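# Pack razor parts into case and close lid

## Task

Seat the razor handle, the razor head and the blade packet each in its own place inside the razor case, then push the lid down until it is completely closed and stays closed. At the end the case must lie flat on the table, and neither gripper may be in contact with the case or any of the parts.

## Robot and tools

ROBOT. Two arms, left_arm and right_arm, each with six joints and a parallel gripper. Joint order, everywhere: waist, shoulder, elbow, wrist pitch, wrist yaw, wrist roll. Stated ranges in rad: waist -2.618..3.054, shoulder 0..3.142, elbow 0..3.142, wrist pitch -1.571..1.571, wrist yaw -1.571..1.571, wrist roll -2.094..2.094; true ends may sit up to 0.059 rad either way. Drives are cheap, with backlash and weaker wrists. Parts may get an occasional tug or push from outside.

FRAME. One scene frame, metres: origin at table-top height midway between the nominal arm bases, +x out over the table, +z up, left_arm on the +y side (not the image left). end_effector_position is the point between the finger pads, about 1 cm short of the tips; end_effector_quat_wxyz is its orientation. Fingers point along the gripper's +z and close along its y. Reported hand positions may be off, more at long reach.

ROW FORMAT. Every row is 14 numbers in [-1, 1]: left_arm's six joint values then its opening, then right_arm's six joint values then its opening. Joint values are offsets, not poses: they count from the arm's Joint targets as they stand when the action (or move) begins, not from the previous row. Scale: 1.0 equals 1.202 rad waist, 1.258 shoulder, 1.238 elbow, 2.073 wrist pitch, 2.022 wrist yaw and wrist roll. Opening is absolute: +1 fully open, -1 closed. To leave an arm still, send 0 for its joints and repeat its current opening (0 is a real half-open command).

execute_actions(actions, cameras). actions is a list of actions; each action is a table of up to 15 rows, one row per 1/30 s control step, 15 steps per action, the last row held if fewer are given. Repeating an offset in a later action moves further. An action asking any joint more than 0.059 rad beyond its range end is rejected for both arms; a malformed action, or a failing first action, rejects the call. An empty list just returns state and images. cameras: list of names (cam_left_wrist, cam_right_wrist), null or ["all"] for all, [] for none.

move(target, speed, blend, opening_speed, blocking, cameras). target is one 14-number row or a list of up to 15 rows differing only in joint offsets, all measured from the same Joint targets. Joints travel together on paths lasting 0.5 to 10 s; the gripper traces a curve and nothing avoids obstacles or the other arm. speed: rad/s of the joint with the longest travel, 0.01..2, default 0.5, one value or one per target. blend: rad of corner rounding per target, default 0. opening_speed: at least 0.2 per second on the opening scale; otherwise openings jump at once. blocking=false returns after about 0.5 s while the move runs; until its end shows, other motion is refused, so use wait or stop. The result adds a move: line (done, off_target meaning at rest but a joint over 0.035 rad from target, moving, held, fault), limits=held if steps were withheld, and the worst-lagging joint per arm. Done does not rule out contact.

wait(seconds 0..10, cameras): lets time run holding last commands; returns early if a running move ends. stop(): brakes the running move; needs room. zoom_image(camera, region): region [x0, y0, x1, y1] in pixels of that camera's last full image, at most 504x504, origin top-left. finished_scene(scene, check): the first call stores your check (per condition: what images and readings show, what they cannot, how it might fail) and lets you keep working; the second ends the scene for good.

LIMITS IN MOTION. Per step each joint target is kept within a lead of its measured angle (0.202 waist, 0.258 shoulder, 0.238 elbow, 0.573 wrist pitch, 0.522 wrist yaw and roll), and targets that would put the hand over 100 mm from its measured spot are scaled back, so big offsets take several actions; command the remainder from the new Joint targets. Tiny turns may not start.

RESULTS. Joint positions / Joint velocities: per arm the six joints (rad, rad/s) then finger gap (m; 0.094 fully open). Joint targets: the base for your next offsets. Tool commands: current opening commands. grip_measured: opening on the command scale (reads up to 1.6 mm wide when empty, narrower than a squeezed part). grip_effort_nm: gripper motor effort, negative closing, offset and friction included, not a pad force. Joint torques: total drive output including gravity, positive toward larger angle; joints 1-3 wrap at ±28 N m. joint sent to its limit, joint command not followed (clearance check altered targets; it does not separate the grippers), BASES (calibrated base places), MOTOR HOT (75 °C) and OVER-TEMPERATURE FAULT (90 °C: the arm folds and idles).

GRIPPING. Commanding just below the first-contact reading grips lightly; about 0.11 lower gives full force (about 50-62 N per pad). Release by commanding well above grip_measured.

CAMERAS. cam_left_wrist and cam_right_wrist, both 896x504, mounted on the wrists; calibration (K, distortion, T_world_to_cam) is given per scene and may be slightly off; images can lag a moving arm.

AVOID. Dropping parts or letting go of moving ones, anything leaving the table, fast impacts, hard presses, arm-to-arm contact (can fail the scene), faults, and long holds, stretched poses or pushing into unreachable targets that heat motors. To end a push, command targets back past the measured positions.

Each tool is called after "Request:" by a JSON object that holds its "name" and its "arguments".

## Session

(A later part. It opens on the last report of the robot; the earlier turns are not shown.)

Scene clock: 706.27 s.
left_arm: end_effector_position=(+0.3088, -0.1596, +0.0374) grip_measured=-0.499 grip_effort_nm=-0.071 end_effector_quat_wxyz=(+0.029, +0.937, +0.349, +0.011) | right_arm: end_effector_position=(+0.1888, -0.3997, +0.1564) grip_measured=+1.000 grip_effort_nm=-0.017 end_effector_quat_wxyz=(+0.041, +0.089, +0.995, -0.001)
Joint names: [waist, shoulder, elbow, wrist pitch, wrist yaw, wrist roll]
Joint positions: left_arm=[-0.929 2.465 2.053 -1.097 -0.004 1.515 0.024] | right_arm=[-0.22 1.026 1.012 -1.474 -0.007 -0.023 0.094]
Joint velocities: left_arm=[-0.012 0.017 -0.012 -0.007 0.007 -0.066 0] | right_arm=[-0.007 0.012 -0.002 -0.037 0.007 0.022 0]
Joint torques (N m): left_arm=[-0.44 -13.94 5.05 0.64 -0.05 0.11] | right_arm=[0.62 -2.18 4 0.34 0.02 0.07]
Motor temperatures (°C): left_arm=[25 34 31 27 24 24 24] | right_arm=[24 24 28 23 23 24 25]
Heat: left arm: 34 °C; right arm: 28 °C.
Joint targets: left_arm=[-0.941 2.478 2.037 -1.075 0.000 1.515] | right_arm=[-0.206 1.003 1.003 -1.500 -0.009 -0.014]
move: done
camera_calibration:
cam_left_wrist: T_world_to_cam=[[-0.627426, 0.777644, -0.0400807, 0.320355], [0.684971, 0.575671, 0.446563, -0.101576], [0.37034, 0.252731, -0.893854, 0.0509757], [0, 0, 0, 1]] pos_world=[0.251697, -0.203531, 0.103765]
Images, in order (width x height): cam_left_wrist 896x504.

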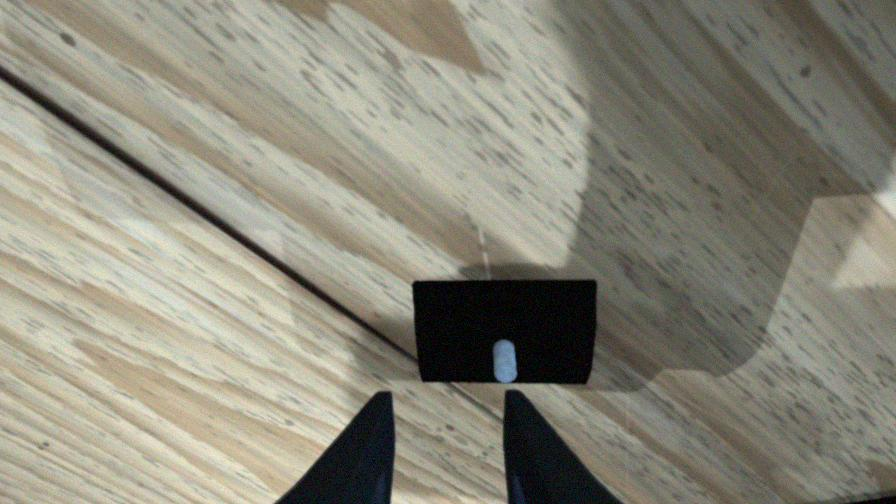

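Request:
{"name": "move", "arguments": {"target": [0.001,0.0207,-0.0065,-0.019,0,0,-0.5,0,0,0,0,0,0,1], "cameras": ["cam_left_wrist"]}}

Scene clock: 721.50 s.
left_arm: end_effector_position=(+0.3064, -0.1566, +0.0272) grip_measured=-0.499 grip_effort_nm=-0.071 end_effector_quat_wxyz=(+0.018, +0.937, +0.349, +0.007) | right_arm: end_effector_position=(+0.1888, -0.3997, +0.1564) grip_measured=+1.000 grip_effort_nm=-0.022 end_effector_quat_wxyz=(+0.041, +0.089, +0.995, -0.001)
Joint names: [waist, shoulder, elbow, wrist pitch, wrist yaw, wrist roll]
Joint positions: left_arm=[-0.929 2.484 2.047 -1.096 -0.004 1.515 0.024] | right_arm=[-0.22 1.026 1.012 -1.474 -0.007 -0.023 0.094]
Joint velocities: left_arm=[-0.007 -0.012 -0.027 -0.022 0.007 0.022 0] | right_arm=[-0.027 -0.012 -0.017 -0.022 0.007 0.022 0]
Joint torques (N m): left_arm=[-0.43 -13.37 4.81 0.12 -0.08 0.1] | right_arm=[0.65 -2.17 3.97 0.34 0.02 0.07]
Motor temperatures (°C): left_arm=[25 33 30 27 24 24 24] | right_arm=[24 24 28 23 23 24 25]
Heat: left arm: 33 °C; right arm: 28 °C.
Joint targets: left_arm=[-0.940 2.504 2.029 -1.114 0.000 1.515] | right_arm=[-0.206 1.003 1.003 -1.500 -0.009 -0.014]
move: done
camera_calibration:
cam_left_wrist: T_world_to_cam=[[-0.627827, 0.778165, -0.0170864, 0.315686], [0.691251, 0.567527, 0.447309, -0.100394], [0.357777, 0.269022, -0.894216, 0.048385], [0, 0, 0, 1]] pos_world=[0.250282, -0.201696, 0.0935675]
Images, in order (width x height): cam_left_wrist 896x504.

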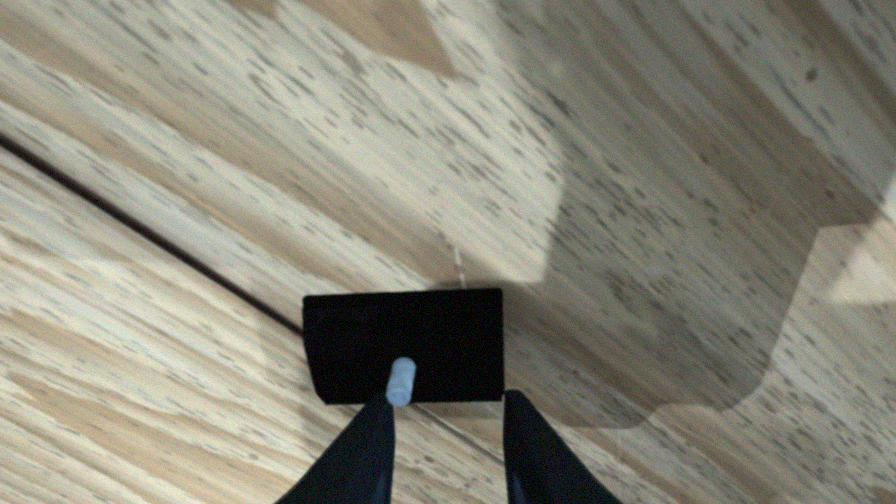

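Request:
{"name": "move", "arguments": {"target": [[0,0,0.08,-0.03,0,0,-0.5,0,0,0,0,0,0,1],[-0.001,0.076,0.24,-0.082,0,0,-0.5,0,0,0,0,0,0,1]], "cameras": ["cam_left_wrist"]}}

Scene clock: 735.03 s.
left_arm: end_effector_position=(+0.3144, -0.1668, +0.0429) grip_measured=-0.499 grip_effort_nm=-0.076 end_effector_quat_wxyz=(+0.007, +0.937, +0.349, +0.004) | right_arm: end_effector_position=(+0.1888, -0.3997, +0.1564) grip_measured=+1.000 grip_effort_nm=-0.017 end_effector_quat_wxyz=(+0.041, +0.089, +0.995, -0.001)
Joint names: [waist, shoulder, elbow, wrist pitch, wrist yaw, wrist roll]
Joint positions: left_arm=[-0.929 2.577 2.284 -1.263 -0.004 1.515 0.024] | right_arm=[-0.22 1.026 1.012 -1.474 -0.007 -0.023 0.094]
Joint velocities: left_arm=[-0.007 -0.007 0.012 -0.051 -0.007 0.007 0] | right_arm=[-0.012 0.017 0.007 0.007 0.037 0.007 0]
Joint torques (N m): left_arm=[-0.55 -13.86 9.91 0.03 -0.07 0.1] | right_arm=[0.65 -2.19 4 0.34 0.02 0.07]
Motor temperatures (°C): left_arm=[25 34 30 27 24 24 24] | right_arm=[24 24 28 23 23 24 25]
Heat: left arm: 34 °C; right arm: 28 °C.
Joint targets: left_arm=[-0.941 2.600 2.326 -1.284 0.000 1.515] | right_arm=[-0.206 1.003 1.003 -1.500 -0.009 -0.014]
move: off_target (left_arm); left_arm: the elbow is farthest, 0.042 rad from its target
camera_calibration:
cam_left_wrist: T_world_to_cam=[[-0.627906, 0.778267, 0.00591687, 0.327974], [0.697541, 0.559371, 0.447818, -0.110416], [0.345212, 0.285315, -0.894105, 0.069004], [0, 0, 0, 1]] pos_world=[0.259135, -0.213176, 0.109202]
Images, in order (width x height): cam_left_wrist 896x504.

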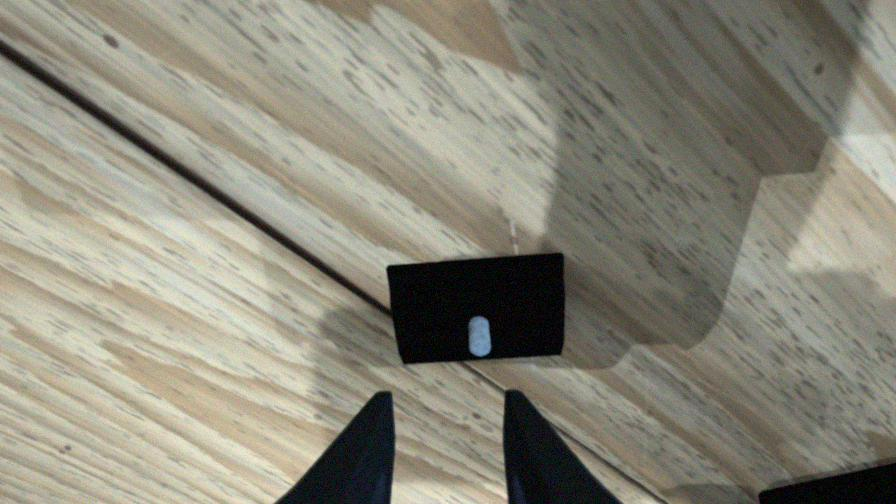

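Request:
{"name": "move", "arguments": {"target": [-0.005,-0.016,-0.132,0.038,0,0,-0.5,0,0,0,0,0,0,1], "speed": 0.25, "cameras": ["cam_left_wrist"]}}

Scene clock: 746.80 s.
left_arm: end_effector_position=(+0.3026, -0.1552, +0.0230) grip_measured=-0.499 grip_effort_nm=-0.061 end_effector_quat_wxyz=(-0.020, +0.936, +0.352, -0.004) | right_arm: end_effector_position=(+0.1888, -0.3997, +0.1564) grip_measured=+1.000 grip_effort_nm=-0.017 end_effector_quat_wxyz=(+0.041, +0.089, +0.995, -0.001)
Joint names: [waist, shoulder, elbow, wrist pitch, wrist yaw, wrist roll]
Joint positions: left_arm=[-0.934 2.573 2.196 -1.234 -0.004 1.503 0.024] | right_arm=[-0.22 1.026 1.012 -1.474 -0.007 -0.023 0.094]
Joint velocities: left_arm=[-0.017 -0.012 0.002 -0.007 -0.007 -0.022 0.001] | right_arm=[0.007 -0.022 -0.002 0.007 0.022 -0.007 0]
Joint torques (N m): left_arm=[-0.57 -14.99 3.63 0.48 -0.04 0.1] | right_arm=[0.68 -2.21 4.03 0.35 0.03 0.07]
Motor temperatures (°C): left_arm=[25 33 30 27 24 24 24] | right_arm=[24 24 28 23 23 24 25]
Heat: left arm: 33 °C; right arm: 28 °C.
Joint targets: left_arm=[-0.947 2.580 2.163 -1.205 0.000 1.515] | right_arm=[-0.206 1.003 1.003 -1.500 -0.009 -0.014]
move: done
camera_calibration:
cam_left_wrist: T_world_to_cam=[[-0.632733, 0.771961, 0.0610302, 0.310874], [0.708308, 0.545101, 0.448514, -0.105257], [0.312968, 0.327018, -0.89169, 0.0680684], [0, 0, 0, 1]] pos_world=[0.249952, -0.204867, 0.0889323]
Images, in order (width x height): cam_left_wrist 896x504.

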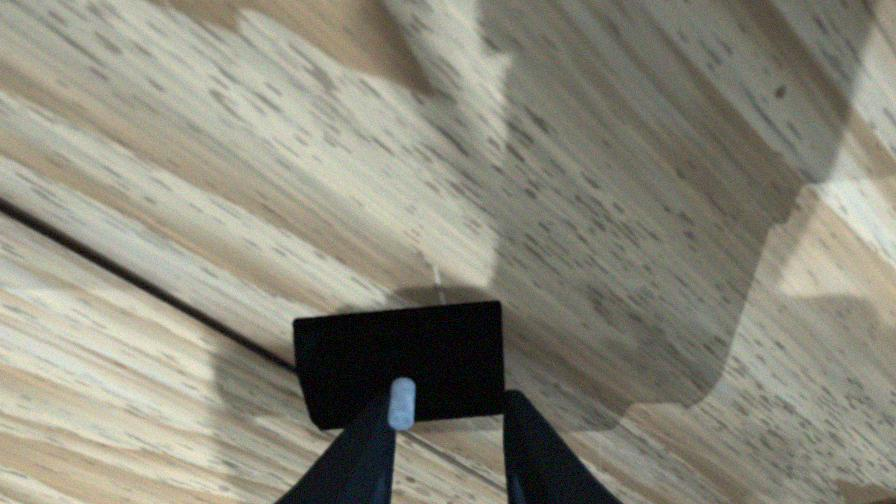

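Request:
{"name": "move", "arguments": {"target": [0,0,0,0.024,0,0,-0.5,0,0,0,0,0,0,1], "speed": 0.25, "cameras": ["cam_left_wrist"]}}

Scene clock: 759.10 s.
left_arm: end_effector_position=(+0.3028, -0.1555, +0.0229) grip_measured=-0.499 grip_effort_nm=-0.061 end_effector_quat_wxyz=(-0.019, +0.936, +0.352, -0.004) | right_arm: end_effector_position=(+0.1888, -0.3997, +0.1564) grip_measured=+1.000 grip_effort_nm=-0.022 end_effector_quat_wxyz=(+0.041, +0.089, +0.995, -0.001)
Joint names: [waist, shoulder, elbow, wrist pitch, wrist yaw, wrist roll]
Joint positions: left_arm=[-0.934 2.573 2.196 -1.232 -0.004 1.503 0.024] | right_arm=[-0.22 1.026 1.012 -1.474 -0.007 -0.023 0.094]
Joint velocities: left_arm=[-0.002 -0.002 -0.007 0.081 -0.037 0.022 0] | right_arm=[-0.007 0.022 -0.022 0.095 -0.022 -0.007 0]
Joint torques (N m): left_arm=[-0.58 -14.94 3.64 1.02 -0.07 0.1] | right_arm=[0.62 -2.19 4.04 0.33 0.02 0.07]
Motor temperatures (°C): left_arm=[25 34 29 27 24 24 24] | right_arm=[24 24 27 23 23 24 25]
Heat: left arm: 34 °C; right arm: 27 °C.
Joint targets: left_arm=[-0.947 2.580 2.163 -1.156 0.000 1.515] | right_arm=[-0.206 1.003 1.003 -1.500 -0.009 -0.014]
move: off_target (left_arm); left_arm: the wrist pitch is farthest, 0.077 rad from its target
camera_calibration:
cam_left_wrist: T_world_to_cam=[[-0.632789, 0.772035, 0.0594999, 0.311319], [0.70789, 0.545648, 0.448508, -0.105037], [0.313798, 0.325931, -0.891796, 0.0676633], [0, 0, 0, 1]] pos_world=[0.250121, -0.205089, 0.0889284]
Images, in order (width x height): cam_left_wrist 896x504.

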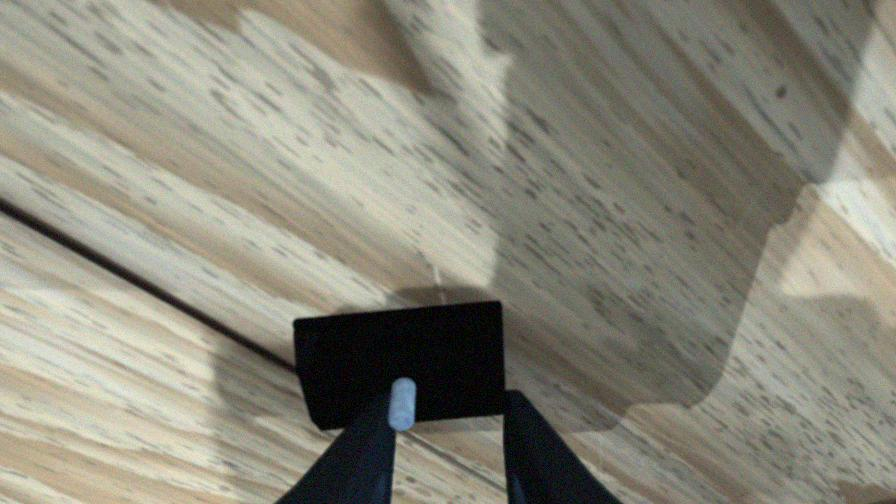

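Request:
{"name": "move", "arguments": {"target": [0,0,0.05,0,0,0,-0.5,0,0,0,0,0,0,1], "speed": 0.25, "cameras": ["cam_left_wrist"]}}

Scene clock: 769.33 s.
left_arm: end_effector_position=(+0.3071, -0.1611, +0.0224) grip_measured=-0.499 grip_effort_nm=-0.061 end_effector_quat_wxyz=(-0.006, +0.938, +0.347, +0.000) | right_arm: end_effector_position=(+0.1888, -0.3997, +0.1564) grip_measured=+1.000 grip_effort_nm=-0.017 end_effector_quat_wxyz=(+0.041, +0.089, +0.995, -0.001)
Joint names: [waist, shoulder, elbow, wrist pitch, wrist yaw, wrist roll]
Joint positions: left_arm=[-0.934 2.574 2.197 -1.205 -0.004 1.515 0.024] | right_arm=[-0.22 1.026 1.012 -1.474 -0.007 -0.023 0.094]
Joint velocities: left_arm=[-0.002 -0.012 0.007 -0.051 0.037 0.007 -0.001] | right_arm=[-0.012 -0.002 -0.017 0.022 0.007 -0.022 0]
Joint torques (N m): left_arm=[-0.55 -15.01 8.57 0.78 -0.05 0.1] | right_arm=[0.64 -2.19 4.03 0.34 0 0.08]
Motor temperatures (°C): left_arm=[25 34 29 27 24 24 24] | right_arm=[24 24 27 23 23 24 25]
Heat: left arm: 34 °C; right arm: 27 °C.
Joint targets: left_arm=[-0.947 2.580 2.225 -1.156 0.000 1.515] | right_arm=[-0.206 1.003 1.003 -1.500 -0.009 -0.014]
move: off_target (left_arm); left_arm: the wrist pitch is farthest, 0.049 rad from its target
camera_calibration:
cam_left_wrist: T_world_to_cam=[[-0.624018, 0.780755, 0.0319828, 0.317741], [0.707199, 0.546872, 0.448108, -0.104359], [0.332372, 0.302245, -0.893407, 0.0582016], [0, 0, 0, 1]] pos_world=[0.252734, -0.208599, 0.0885994]
Images, in order (width x height): cam_left_wrist 896x504.

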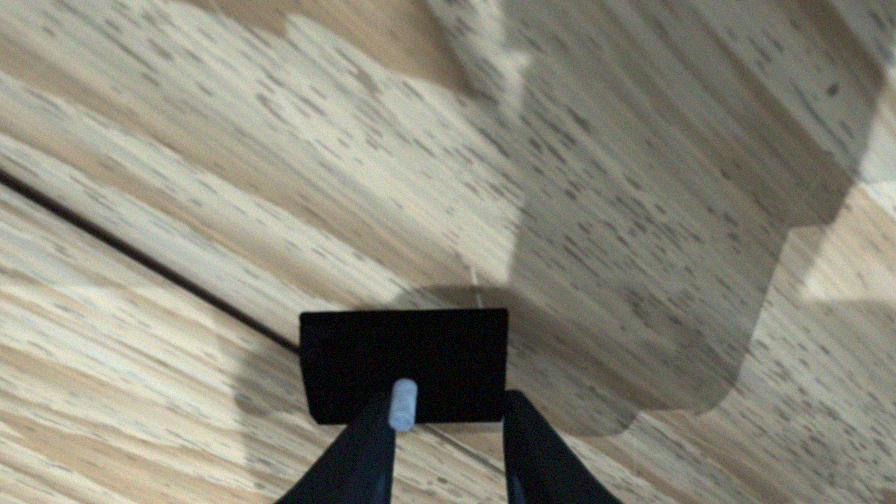

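Request:
{"name": "move", "arguments": {"target": [0,0,0.05,-0.02,0,0,-0.5,0,0,0,0,0,0,1], "speed": 0.25, "cameras": ["cam_left_wrist"]}}

Request:
{"name": "zoom_image", "arguments": {"camera": "cam_left_wrist", "region": [280, 250, 580, 480]}}

Scene clock: 778.67 s.
left_arm: end_effector_position=(+0.3166, -0.1735, +0.0353) grip_measured=-0.499 grip_effort_nm=-0.056 end_effector_quat_wxyz=(+0.021, +0.938, +0.347, +0.008) | right_arm: end_effector_position=(+0.1888, -0.3997, +0.1564) grip_measured=+1.000 grip_effort_nm=-0.012 end_effector_quat_wxyz=(+0.041, +0.089, +0.995, -0.001)
Joint names: [waist, shoulder, elbow, wrist pitch, wrist yaw, wrist roll]
Joint positions: left_arm=[-0.934 2.574 2.248 -1.199 -0.004 1.515 0.024] | right_arm=[-0.22 1.026 1.012 -1.474 -0.007 -0.023 0.094]
Joint velocities: left_arm=[-0.007 -0.002 -0.012 -0.007 -0.022 -0.051 0.001] | right_arm=[0.012 -0.002 -0.007 0.051 -0.022 0.007 0]
Joint torques (N m): left_arm=[-0.62 -15.19 9.69 0.35 -0.07 0.12] | right_arm=[0.61 -2.19 4 0.33 0.01 0.07]
Motor temperatures (°C): left_arm=[25 34 30 27 24 24 24] | right_arm=[24 24 27 23 23 24 25]
Heat: left arm: 34 °C; right arm: 27 °C.
Joint targets: left_arm=[-0.947 2.580 2.287 -1.197 0.000 1.515] | right_arm=[-0.206 1.003 1.003 -1.500 -0.009 -0.014]
move: off_target (left_arm); left_arm: the elbow is farthest, 0.039 rad from its target
camera_calibration:
cam_left_wrist: T_world_to_cam=[[-0.624142, 0.780919, -0.0247528, 0.334919], [0.691774, 0.567065, 0.447086, -0.101644], [0.363174, 0.261922, -0.894148, 0.0536217], [0, 0, 0, 1]] pos_world=[0.259878, -0.217951, 0.10168]
Images, in order (width x height): cam_left_wrist 896x504.

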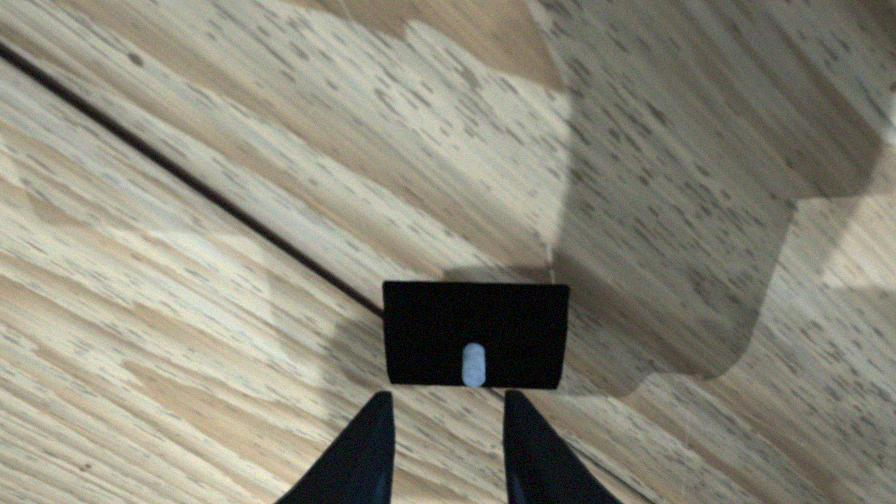

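Scaled by 1.680 from the camera's 896x504 image, which has a finer 1280x720 frame.

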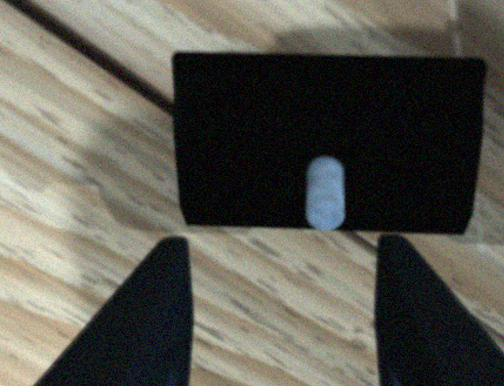

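Request:
{"name": "move", "arguments": {"target": [0.005,0.040,0.032,-0.030,0,0,-0.5,0,0,0,0,0,0,1], "speed": 0.2, "cameras": ["cam_left_wrist"]}}

Scene clock: 795.17 s.
left_arm: end_effector_position=(+0.3136, -0.1696, +0.0268) grip_measured=-0.499 grip_effort_nm=-0.056 end_effector_quat_wxyz=(+0.002, +0.938, +0.347, +0.003) | right_arm: end_effector_position=(+0.1888, -0.3997, +0.1564) grip_measured=+1.000 grip_effort_nm=-0.012 end_effector_quat_wxyz=(+0.041, +0.089, +0.995, -0.001)
Joint names: [waist, shoulder, elbow, wrist pitch, wrist yaw, wrist roll]
Joint positions: left_arm=[-0.934 2.611 2.284 -1.239 -0.004 1.515 0.024] | right_arm=[-0.22 1.026 1.012 -1.474 -0.007 -0.023 0.094]
Joint velocities: left_arm=[0.007 -0.002 -0.002 0.007 -0.022 -0.066 0] | right_arm=[-0.007 0.002 0.012 0.037 0.051 -0.037 0]
Joint torques (N m): left_arm=[-0.18 -14.17 9.88 0.03 -0.08 0.13] | right_arm=[0.62 -2.18 3.99 0.34 0.02 0.07]
Motor temperatures (°C): left_arm=[25 35 31 27 24 24 24] | right_arm=[24 24 27 23 23 24 25]
Heat: left arm: 35 °C; right arm: 27 °C.
Joint targets: left_arm=[-0.941 2.630 2.326 -1.259 0.000 1.515] | right_arm=[-0.206 1.003 1.003 -1.500 -0.009 -0.014]
move: off_target (left_arm); left_arm: the elbow is farthest, 0.042 rad from its target
camera_calibration:
cam_left_wrist: T_world_to_cam=[[-0.624259, 0.781071, 0.015118, 0.328864], [0.70261, 0.55288, 0.447955, -0.103804], [0.341526, 0.290262, -0.893928, 0.057638], [0, 0, 0, 1]] pos_world=[0.258545, -0.216205, 0.0930518]
Images, in order (width x height): cam_left_wrist 896x504.

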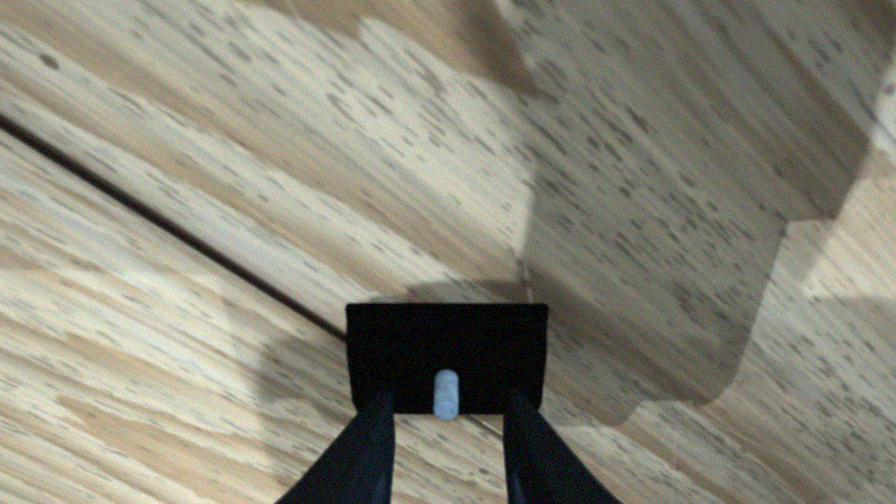

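Request:
{"name": "move", "arguments": {"target": [0,0,0,0,0,0,-0.95,0,0,0,0,0,0,1], "opening_speed": 0.5, "cameras": ["cam_left_wrist"]}}

Scene clock: 799.87 s.
left_arm: end_effector_position=(+0.3134, -0.1693, +0.0268) grip_measured=-0.945 grip_effort_nm=-0.252 end_effector_quat_wxyz=(+0.001, +0.938, +0.347, +0.002) | right_arm: end_effector_position=(+0.1888, -0.3997, +0.1564) grip_measured=+1.000 grip_effort_nm=-0.017 end_effector_quat_wxyz=(+0.041, +0.089, +0.995, -0.001)
Joint names: [waist, shoulder, elbow, wrist pitch, wrist yaw, wrist roll]
Joint positions: left_arm=[-0.934 2.611 2.284 -1.24 -0.004 1.514 0.003] | right_arm=[-0.22 1.026 1.012 -1.474 -0.007 -0.023 0.094]
Joint velocities: left_arm=[0.002 -0.007 0.002 0.037 -0.007 -0.081 -0.001] | right_arm=[-0.002 0.002 -0.002 0.022 -0.037 0.007 0]
Joint torques (N m): left_arm=[-0.1 -14.15 9.92 0 -0.07 0.09] | right_arm=[0.62 -2.19 4.01 0.33 0.02 0.08]
Motor temperatures (°C): left_arm=[25 35 31 27 24 24 24] | right_arm=[24 24 27 23 23 24 25]
Heat: left arm: 35 °C; right arm: 27 °C.
Joint targets: left_arm=[-0.941 2.630 2.326 -1.259 0.000 1.515] | right_arm=[-0.206 1.003 1.003 -1.500 -0.009 -0.014]
move: off_target (left_arm); left_arm: the elbow is farthest, 0.042 rad from its target
camera_calibration:
cam_left_wrist: T_world_to_cam=[[-0.625441, 0.780094, 0.0166459, 0.328647], [0.70218, 0.553415, 0.447968, -0.103583], [0.340245, 0.291866, -0.893895, 0.0583], [0, 0, 0, 1]] pos_world=[0.258447, -0.216067, 0.0930451]
Images, in order (width x height): cam_left_wrist 896x504.

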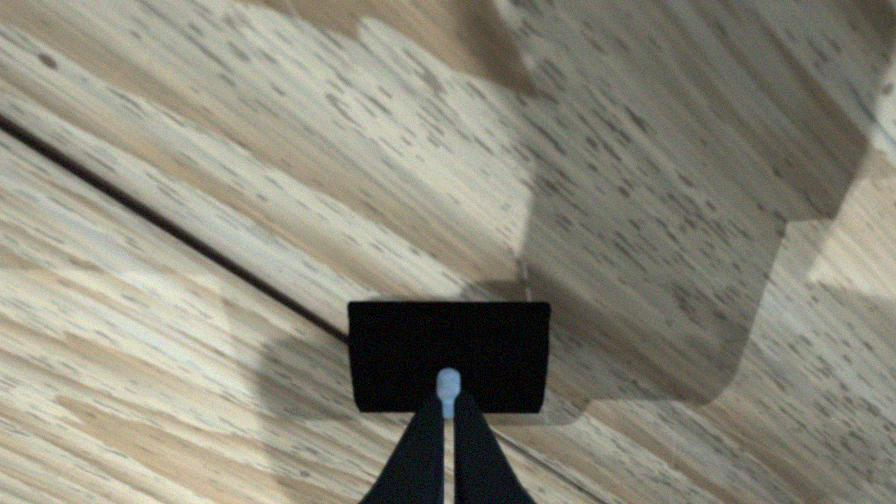

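Request:
{"name": "move", "arguments": {"target": [[0,0,0.04,-0.01,0,0,-1,0,0,0,0,0,0,1],[0,-0.1,0.04,-0.08,0,0,-1,0,0,0,0,0,0,1]], "speed": 0.3, "cameras": ["cam_left_wrist"]}}

Scene clock: 806.67 s.
left_arm: end_effector_position=(+0.3022, -0.1546, +0.0779) grip_measured=-0.993 grip_effort_nm=-0.359 end_effector_quat_wxyz=(-0.014, +0.938, +0.347, -0.002) | right_arm: end_effector_position=(+0.1888, -0.3997, +0.1564) grip_measured=+1.000 grip_effort_nm=-0.022 end_effector_quat_wxyz=(+0.041, +0.089, +0.995, -0.001)
Joint names: [waist, shoulder, elbow, wrist pitch, wrist yaw, wrist roll]
Joint positions: left_arm=[-0.934 2.533 2.34 -1.406 -0.004 1.515 0] | right_arm=[-0.22 1.026 1.012 -1.474 -0.007 -0.023 0.094]
Joint velocities: left_arm=[-0.007 0.002 -0.022 -0.022 0.081 0.022 0] | right_arm=[-0.017 0.007 -0.012 0.022 0.081 0.037 0]
Joint torques (N m): left_arm=[-0.1 -17.89 9.21 -0.04 -0.06 0.1] | right_arm=[0.65 -2.17 3.99 0.33 0.01 0.07]
Motor temperatures (°C): left_arm=[25 35 31 26 24 24 24] | right_arm=[24 24 27 23 23 24 25]
Heat: left arm: 35 °C; right arm: 27 °C.
Joint targets: left_arm=[-0.941 2.504 2.376 -1.425 0.000 1.515] | right_arm=[-0.206 1.003 1.003 -1.500 -0.009 -0.014]
move: off_target (left_arm); left_arm: the elbow is farthest, 0.036 rad from its target
camera_calibration:
cam_left_wrist: T_world_to_cam=[[-0.623604, 0.780214, 0.0488386, 0.306274], [0.711789, 0.540863, 0.448133, -0.131591], [0.323225, 0.31422, -0.892632, 0.112028], [0, 0, 0, 1]] pos_world=[0.248448, -0.202988, 0.144012]
Images, in order (width x height): cam_left_wrist 896x504.

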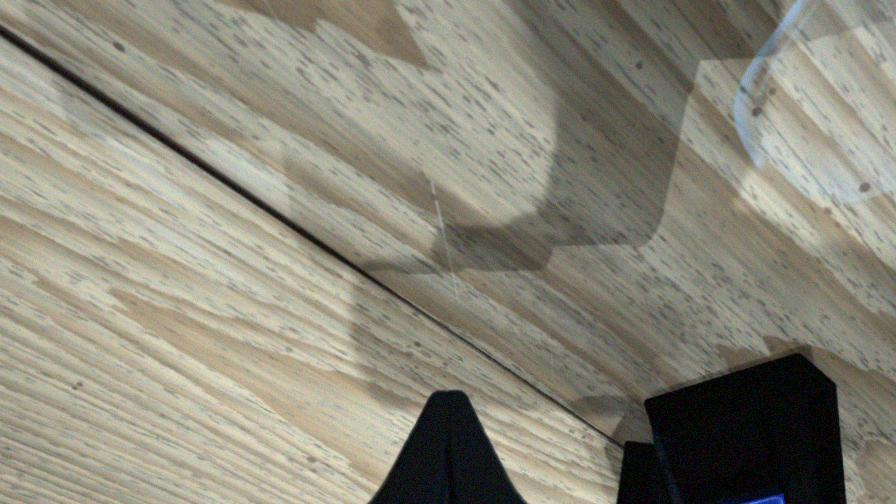

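Request:
{"name": "move", "arguments": {"target": [0,-0.6,-0.15,0,0,-0.74,-1,0,0,0,0,0,0,1]}}

Scene clock: 816.83 s.
left_arm: end_effector_position=(+0.2584, -0.0974, +0.3745) grip_measured=-0.993 grip_effort_nm=-0.359 end_effector_quat_wxyz=(+0.267, +0.437, +0.850, -0.125) | right_arm: end_effector_position=(+0.1888, -0.3997, +0.1564) grip_measured=+1.000 grip_effort_nm=-0.022 end_effector_quat_wxyz=(+0.041, +0.089, +0.995, -0.001)
Joint names: [waist, shoulder, elbow, wrist pitch, wrist yaw, wrist roll]
Joint positions: left_arm=[-0.934 1.772 2.208 -1.409 -0.004 0.033 0] | right_arm=[-0.22 1.026 1.012 -1.474 -0.007 -0.023 0.094]
Joint velocities: left_arm=[-0.002 -0.002 -0.007 -0.007 -0.007 -0.022 -0.001] | right_arm=[0.007 -0.012 -0.007 -0.081 -0.007 -0.037 0]
Joint torques (N m): left_arm=[-0.06 -10.24 4.4 1.31 -0.07 -0.11] | right_arm=[0.64 -2.19 3.96 0.34 0.02 0.07]
Motor temperatures (°C): left_arm=[25 36 30 27 24 24 24] | right_arm=[24 24 27 23 23 24 25]
Heat: left arm: 36 °C; right arm: 27 °C.
Joint targets: left_arm=[-0.941 1.750 2.190 -1.425 0.000 0.018] | right_arm=[-0.206 1.003 1.003 -1.500 -0.009 -0.014]
move: done
camera_calibration:
cam_left_wrist: T_world_to_cam=[[-0.832304, -0.553824, -0.0234504, 0.170945], [-0.546284, 0.826681, -0.134804, 0.306889], [0.0940435, -0.099387, -0.990595, 0.428534], [0, 0, 0, 1]] pos_world=[0.269626, -0.116435, 0.469882]
cam_right_wrist: T_world_to_cam=[[-0.185159, -0.982587, -0.0154647, -0.354249], [-0.922628, 0.1684, 0.346986, 0.226708], [-0.33834, 0.0785159, -0.937743, 0.33287], [0, 0, 0, 1]] pos_world=[0.256198, -0.412393, 0.228004]

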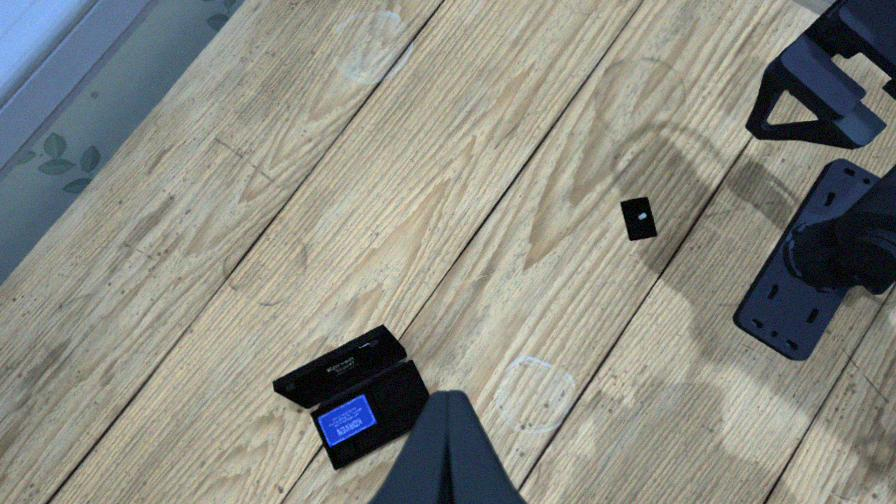

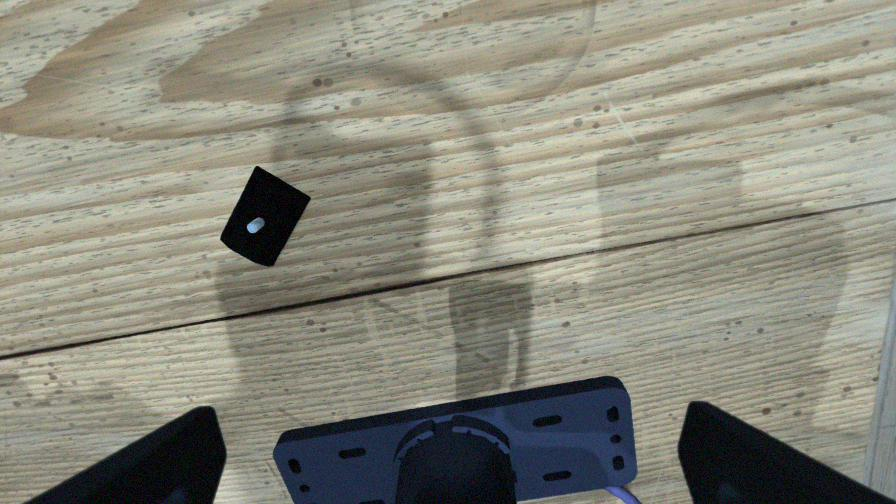

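Request:
{"name": "move", "arguments": {"target": [0,0,0,0,0,0,-1,0.449,0.185,-0.16,0.174,0,-0.262,-0.3], "cameras": ["cam_right_wrist"]}}

Scene clock: 864.90 s.
left_arm: end_effector_position=(+0.2584, -0.0974, +0.3745) grip_measured=-0.993 grip_effort_nm=-0.369 end_effector_quat_wxyz=(+0.267, +0.437, +0.850, -0.125) | right_arm: end_effector_position=(+0.2039, -0.3102, +0.0766) grip_measured=-0.298 grip_effort_nm=-0.120 end_effector_quat_wxyz=(-0.017, -0.425, +0.905, +0.004)
Joint names: [waist, shoulder, elbow, wrist pitch, wrist yaw, wrist roll]
Joint positions: left_arm=[-0.934 1.772 2.208 -1.409 -0.004 0.032 0] | right_arm=[0.335 1.24 0.814 -1.179 -0.006 -0.525 0.033]
Joint velocities: left_arm=[-0.002 -0.012 0.012 -0.007 -0.022 -0.037 0.001] | right_arm=[-0.017 -0.007 -0.002 -0.066 -0.037 0.007 0.001]
Joint torques (N m): left_arm=[-0.06 -10.18 4.41 1.31 -0.05 -0.04] | right_arm=[0.43 -2.29 3.92 0.74 0 -0.14]
Motor temperatures (°C): left_arm=[25 33 29 29 24 24 24] | right_arm=[24 24 27 23 23 24 25]
Heat: left arm: 33 °C; right arm: 27 °C.
Joint targets: left_arm=[-0.941 1.750 2.190 -1.425 0.000 0.018] | right_arm=[0.334 1.236 0.805 -1.139 -0.009 -0.544]
move: off_target (right_arm); right_arm: the wrist pitch is farthest, 0.040 rad from its target
camera_calibration:
cam_right_wrist: T_world_to_cam=[[0.763106, -0.645515, -0.031308, -0.352213], [-0.566939, -0.691899, 0.447053, -0.0937729], [-0.310241, -0.323399, -0.89396, 0.122369], [0, 0, 0, 1]] pos_world=[0.253576, -0.252667, 0.140287]
Images, in order (width x height): cam_right_wrist 896x504.

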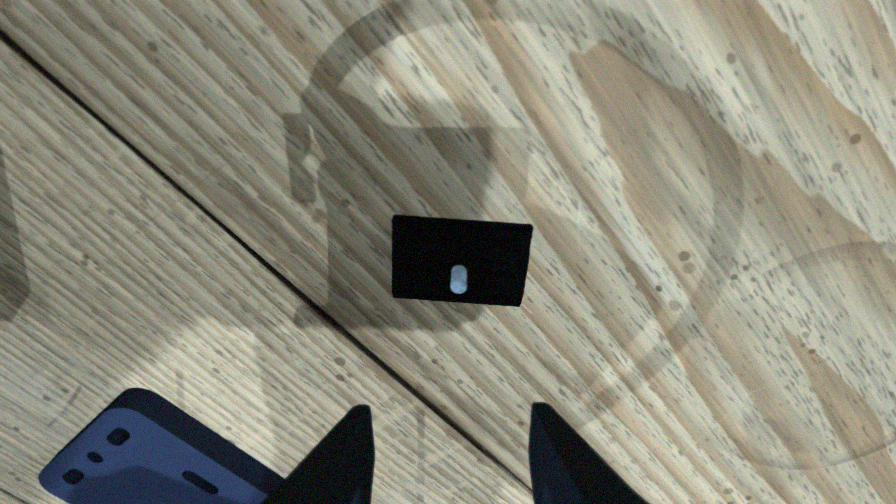

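Request:
{"name": "move", "arguments": {"target": [0,0,0,0,0,0,-1,0,0.043,-0.145,0.126,0,0.027,-0.5], "speed": 0.25, "cameras": ["cam_right_wrist"]}}

Request:
{"name": "zoom_image", "arguments": {"camera": "cam_right_wrist", "region": [280, 250, 620, 500]}}

Scene clock: 879.70 s.
left_arm: end_effector_position=(+0.2584, -0.0974, +0.3745) grip_measured=-0.993 grip_effort_nm=-0.359 end_effector_quat_wxyz=(+0.267, +0.437, +0.850, -0.125) | right_arm: end_effector_position=(+0.2065, -0.3092, +0.0252) grip_measured=-0.498 grip_effort_nm=-0.115 end_effector_quat_wxyz=(-0.002, -0.417, +0.909, +0.003)
Joint names: [waist, shoulder, elbow, wrist pitch, wrist yaw, wrist roll]
Joint positions: left_arm=[-0.934 1.772 2.208 -1.409 -0.004 0.032 0] | right_arm=[0.335 1.29 0.634 -0.92 -0.006 -0.507 0.024]
Joint velocities: left_arm=[-0.002 0.027 -0.002 0.007 0.037 -0.007 0] | right_arm=[-0.007 -0.012 0.002 -0.095 0.022 0.007 0]
Joint torques (N m): left_arm=[-0.1 -10.22 4.42 1.3 -0.07 -0.06] | right_arm=[0.46 -2.3 3.66 0.8 0 0.12]
Motor temperatures (°C): left_arm=[25 33 29 29 24 24 24] | right_arm=[24 24 27 24 23 24 25]
Heat: left arm: 33 °C; right arm: 27 °C.
Joint targets: left_arm=[-0.941 1.750 2.190 -1.425 0.000 0.018] | right_arm=[0.334 1.290 0.626 -0.878 -0.009 -0.489]
move: off_target (right_arm); right_arm: the wrist pitch is farthest, 0.042 rad from its target
camera_calibration:
cam_right_wrist: T_world_to_cam=[[0.751758, -0.659222, -0.0169178, -0.357474], [-0.591542, -0.685471, 0.424509, -0.0609576], [-0.291442, -0.30912, -0.905266, 0.0783435], [0, 0, 0, 1]] pos_world=[0.255508, -0.253222, 0.090751]
Images, in order (width x height): cam_right_wrist 896x504.

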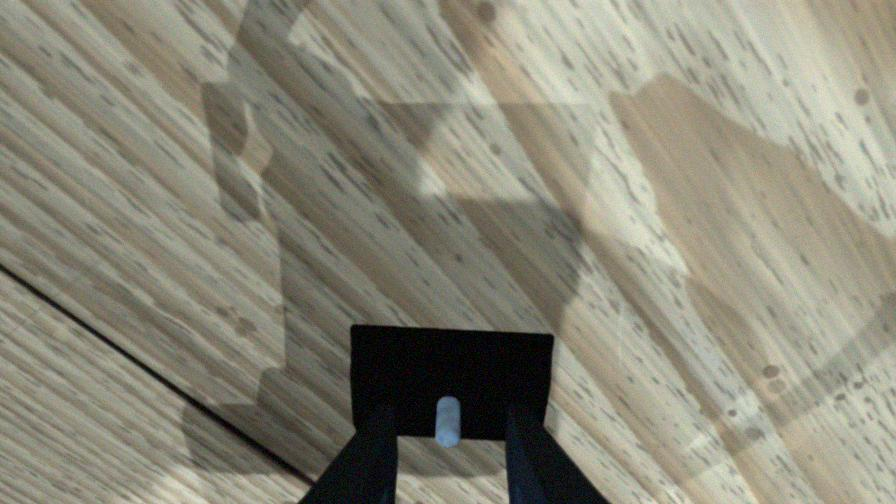

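Scaled by 1.482 from the camera's 896x504 image, which has a finer 1280x720 frame.

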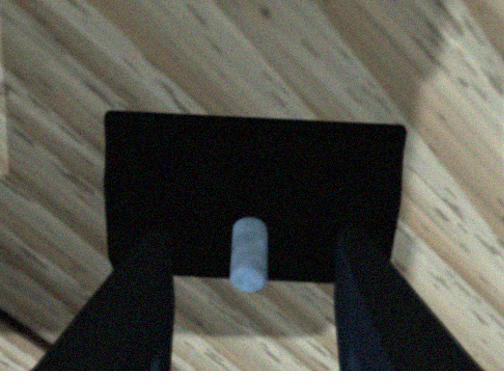

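Request:
{"name": "move", "arguments": {"target": [0,0,0,0,0,0,-1,0,-0.005,-0.012,0.004,0,0,-0.93], "opening_speed": 0.4, "speed": 0.1, "cameras": ["cam_right_wrist"]}}

Request:
{"name": "zoom_image", "arguments": {"camera": "cam_right_wrist", "region": [280, 250, 620, 500]}}

Scene clock: 892.73 s.
left_arm: end_effector_position=(+0.2584, -0.0974, +0.3745) grip_measured=-0.993 grip_effort_nm=-0.359 end_effector_quat_wxyz=(+0.267, +0.437, +0.850, -0.125) | right_arm: end_effector_position=(+0.2036, -0.3103, +0.0217) grip_measured=-0.922 grip_effort_nm=-0.432 end_effector_quat_wxyz=(-0.005, -0.417, +0.909, +0.003)
Joint names: [waist, shoulder, elbow, wrist pitch, wrist yaw, wrist roll]
Joint positions: left_arm=[-0.934 1.772 2.208 -1.409 -0.004 0.032 0] | right_arm=[0.335 1.29 0.619 -0.911 -0.006 -0.507 0.004]
Joint velocities: left_arm=[0.022 -0.017 -0.007 0.037 -0.037 -0.022 0.001] | right_arm=[0.007 -0.007 -0.002 -0.037 0.081 -0.066 -0.001]
Joint torques (N m): left_arm=[-0.08 -10.28 4.38 1.31 -0.07 -0.03] | right_arm=[0.49 -2.74 3.55 0.81 -0.01 0.08]
Motor temperatures (°C): left_arm=[25 33 29 29 24 24 24] | right_arm=[24 24 27 24 23 24 25]
Heat: left arm: 33 °C; right arm: 27 °C.
Joint targets: left_arm=[-0.941 1.750 2.190 -1.425 0.000 0.018] | right_arm=[0.334 1.284 0.611 -0.870 -0.009 -0.489]
move: off_target (right_arm); right_arm: the wrist pitch is farthest, 0.041 rad from its target
camera_calibration:
cam_right_wrist: T_world_to_cam=[[0.751652, -0.659261, -0.0198436, -0.355975], [-0.589084, -0.684564, 0.429363, -0.0622584], [-0.296646, -0.311042, -0.902914, 0.0743898], [0, 0, 0, 1]] pos_world=[0.252962, -0.254162, 0.0868352]
Images, in order (width x height): cam_right_wrist 896x504.

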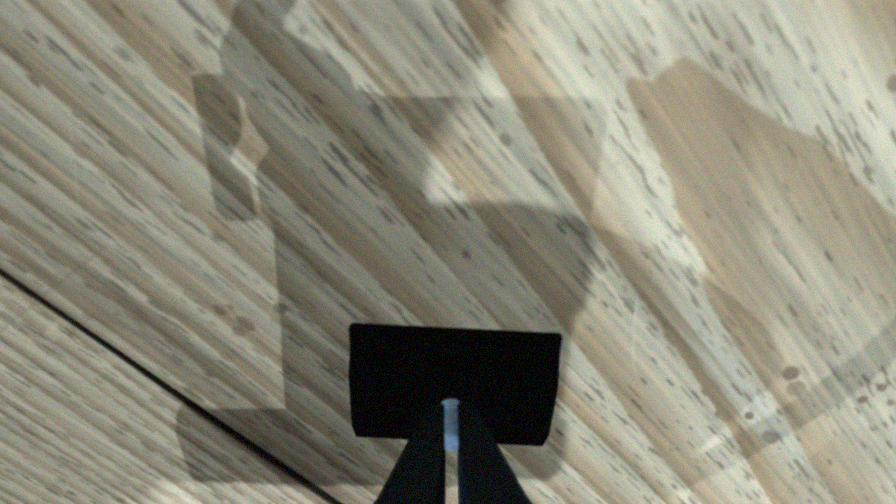

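Scaled by 1.482 from the camera's 896x504 image, which has a finer 1280x720 frame.

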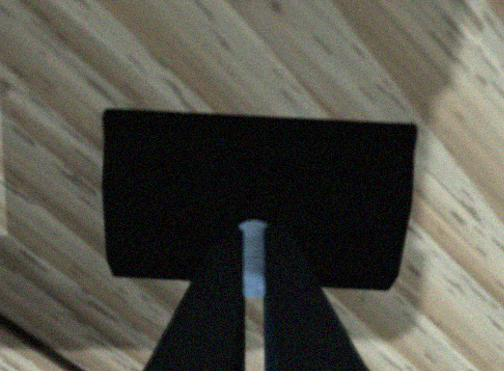

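Request:
{"name": "move", "arguments": {"target": [0,0,0,0,0,0,-1,0,-0.045,0.065,-0.05,0,0,-0.93], "speed": 0.2, "cameras": ["cam_right_wrist"]}}

Scene clock: 898.63 s.
left_arm: end_effector_position=(+0.2584, -0.0974, +0.3745) grip_measured=-0.993 grip_effort_nm=-0.359 end_effector_quat_wxyz=(+0.267, +0.437, +0.850, -0.125) | right_arm: end_effector_position=(+0.2089, -0.3083, +0.0345) grip_measured=-0.922 grip_effort_nm=-0.427 end_effector_quat_wxyz=(+0.011, -0.417, +0.909, +0.002)
Joint names: [waist, shoulder, elbow, wrist pitch, wrist yaw, wrist roll]
Joint positions: left_arm=[-0.934 1.772 2.208 -1.409 -0.004 0.032 0] | right_arm=[0.335 1.253 0.65 -0.945 -0.006 -0.507 0.004]
Joint velocities: left_arm=[0.007 -0.012 -0.007 0.007 -0.022 0.007 0] | right_arm=[-0.007 -0.007 -0.017 -0.007 0.007 0.022 -0.001]
Joint torques (N m): left_arm=[-0.09 -10.26 4.34 1.3 -0.05 -0.07] | right_arm=[0.49 -4.18 8.24 0.25 -0.01 0.07]
Motor temperatures (°C): left_arm=[25 33 29 29 24 24 24] | right_arm=[24 24 27 24 23 24 25]
Heat: left arm: 33 °C; right arm: 27 °C.
Joint targets: left_arm=[-0.941 1.750 2.190 -1.425 0.000 0.018] | right_arm=[0.334 1.227 0.691 -0.973 -0.009 -0.489]
move: off_target (right_arm); right_arm: the elbow is farthest, 0.042 rad from its target
camera_calibration:
cam_right_wrist: T_world_to_cam=[[0.752025, -0.659124, -0.00374571, -0.359024], [-0.602253, -0.689426, 0.402472, -0.0611112], [-0.267861, -0.300413, -0.915425, 0.0859034], [0, 0, 0, 1]] pos_world=[0.256201, -0.252966, 0.101889]
Images, in order (width x height): cam_right_wrist 896x504.

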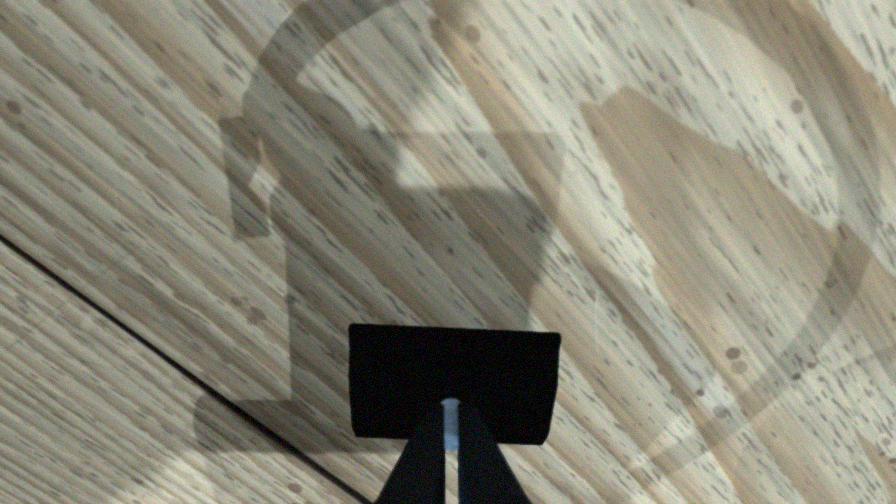

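Request:
{"name": "move", "arguments": {"target": [[0.5,0,0,0,0,0,-1,0,-0.12,0.18,-0.14,0,0,-0.93],[0.8,0,0,0,0,0,-1,0.25,0.43,0.63,-0.11,0,-0.3,-0.93],[0.8,0,0,0,0,0,-1,0.45,0.68,1.0,-0.17,0,-0.624,-0.93]], "blend": 0.1, "speed": 0.5, "cameras": ["cam_right_wrist"]}}

Scene clock: 918.50 s.
left_arm: end_effector_position=(+0.4175, +0.2447, +0.3745) grip_measured=-0.993 grip_effort_nm=-0.364 end_effector_quat_wxyz=(+0.294, -0.004, +0.956, +0.012) | right_arm: end_effector_position=(+0.3026, -0.0420, +0.1181) grip_measured=-0.922 grip_effort_nm=-0.437 end_effector_quat_wxyz=(-0.041, +0.967, -0.249, +0.016)
Joint names: [waist, shoulder, elbow, wrist pitch, wrist yaw, wrist roll]
Joint positions: left_arm=[0.025 1.772 2.208 -1.409 -0.002 0.032 0] | right_arm=[0.879 2.073 1.881 -1.291 -0.004 -1.738 0.004]
Joint velocities: left_arm=[-0.017 0.007 -0.002 0.066 0.051 0.007 0] | right_arm=[0.002 -0.007 0.002 -0.081 0.037 0.022 -0.001]
Joint torques (N m): left_arm=[0.09 -10.29 4.44 1.31 -0.07 -0.07] | right_arm=[0.1 -9.13 9.29 0.3 0.01 -0.14]
Motor temperatures (°C): left_arm=[25 33 29 29 24 24 24] | right_arm=[24 25 29 23 23 24 26]
Heat: left arm: 33 °C; right arm: 29 °C.
Joint targets: left_arm=[0.021 1.750 2.190 -1.425 0.000 0.018] | right_arm=[0.875 2.082 1.929 -1.326 -0.009 -1.751]
move: off_target (right_arm); right_arm: the elbow is farthest, 0.048 rad from its target
camera_calibration:
cam_right_wrist: T_world_to_cam=[[0.489959, 0.868193, 0.0786221, -0.119977], [0.768896, -0.472891, 0.430318, -0.263868], [0.410778, -0.150386, -0.899247, 0.0665524], [0, 0, 0, 1]] pos_world=[0.234333, -0.0106088, 0.182827]
Images, in order (width x height): cam_right_wrist 896x504.

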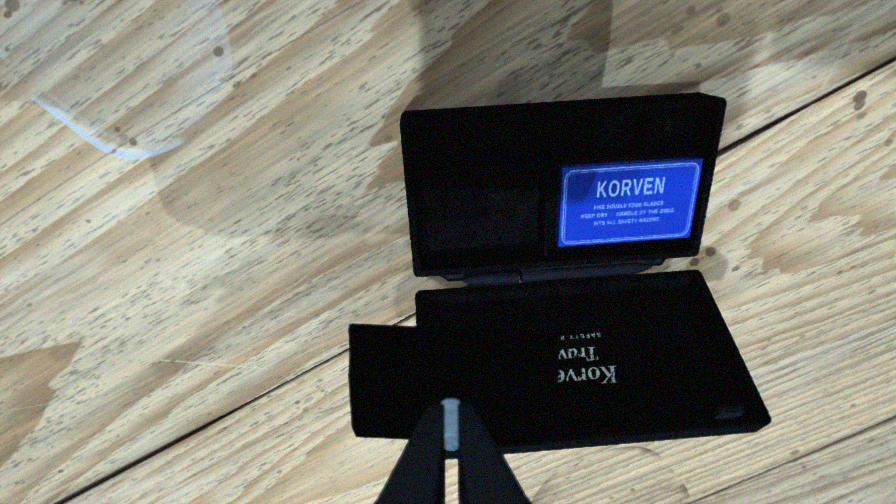

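Request:
{"name": "move", "arguments": {"target": [0,0,0,0,0,0,-1,0.011,0.16,0.065,0.044,0,-0.044,-0.93], "speed": 0.3, "cameras": ["cam_right_wrist"]}}

Request:
{"name": "zoom_image", "arguments": {"camera": "cam_right_wrist", "region": [300, 80, 800, 500]}}

Scene clock: 943.40 s.
left_arm: end_effector_position=(+0.4175, +0.2447, +0.3745) grip_measured=-0.993 grip_effort_nm=-0.359 end_effector_quat_wxyz=(+0.294, -0.004, +0.956, +0.012) | right_arm: end_effector_position=(+0.3150, -0.0265, +0.0555) grip_measured=-0.922 grip_effort_nm=-0.422 end_effector_quat_wxyz=(+0.003, +0.978, -0.210, -0.004)
Joint names: [waist, shoulder, elbow, wrist pitch, wrist yaw, wrist roll]
Joint positions: left_arm=[0.025 1.772 2.208 -1.409 -0.002 0.032 0] | right_arm=[0.879 2.278 1.964 -1.267 -0.004 -1.821 0.004]
Joint velocities: left_arm=[-0.027 0.012 -0.002 0.037 -0.022 0.037 0] | right_arm=[0.002 -0.007 -0.002 -0.037 -0.051 0.037 0]
Joint torques (N m): left_arm=[0.16 -10.25 4.37 1.3 -0.06 -0.06] | right_arm=[0.54 -10.8 8.85 0.72 -0.01 -0.09]
Motor temperatures (°C): left_arm=[25 33 29 30 24 24 24] | right_arm=[24 29 30 23 23 24 26]
Heat: left arm: 33 °C; right arm: 30 °C.
Joint targets: left_arm=[0.021 1.750 2.190 -1.425 0.000 0.018] | right_arm=[0.888 2.284 2.010 -1.234 -0.009 -1.840]
move: off_target (right_arm); right_arm: the elbow is farthest, 0.045 rad from its target
camera_calibration:
cam_right_wrist: T_world_to_cam=[[0.418091, 0.908232, -0.0177245, -0.105507], [0.828733, -0.373359, 0.416899, -0.254533], [0.372023, -0.18899, -0.90878, 0.0191807], [0, 0, 0, 1]] pos_world=[0.247916, 0.00441781, 0.121675]
Images, in order (width x height): cam_right_wrist 896x504.

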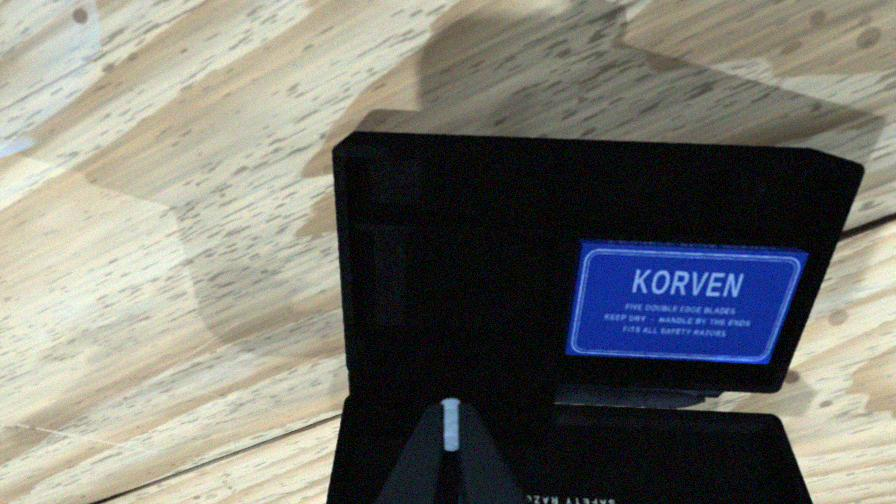

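Scaled by 1.008 from the camera's 896x504 image, which has a finer 1280x720 frame.

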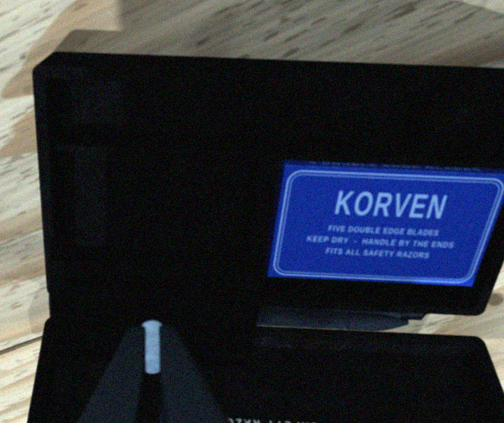

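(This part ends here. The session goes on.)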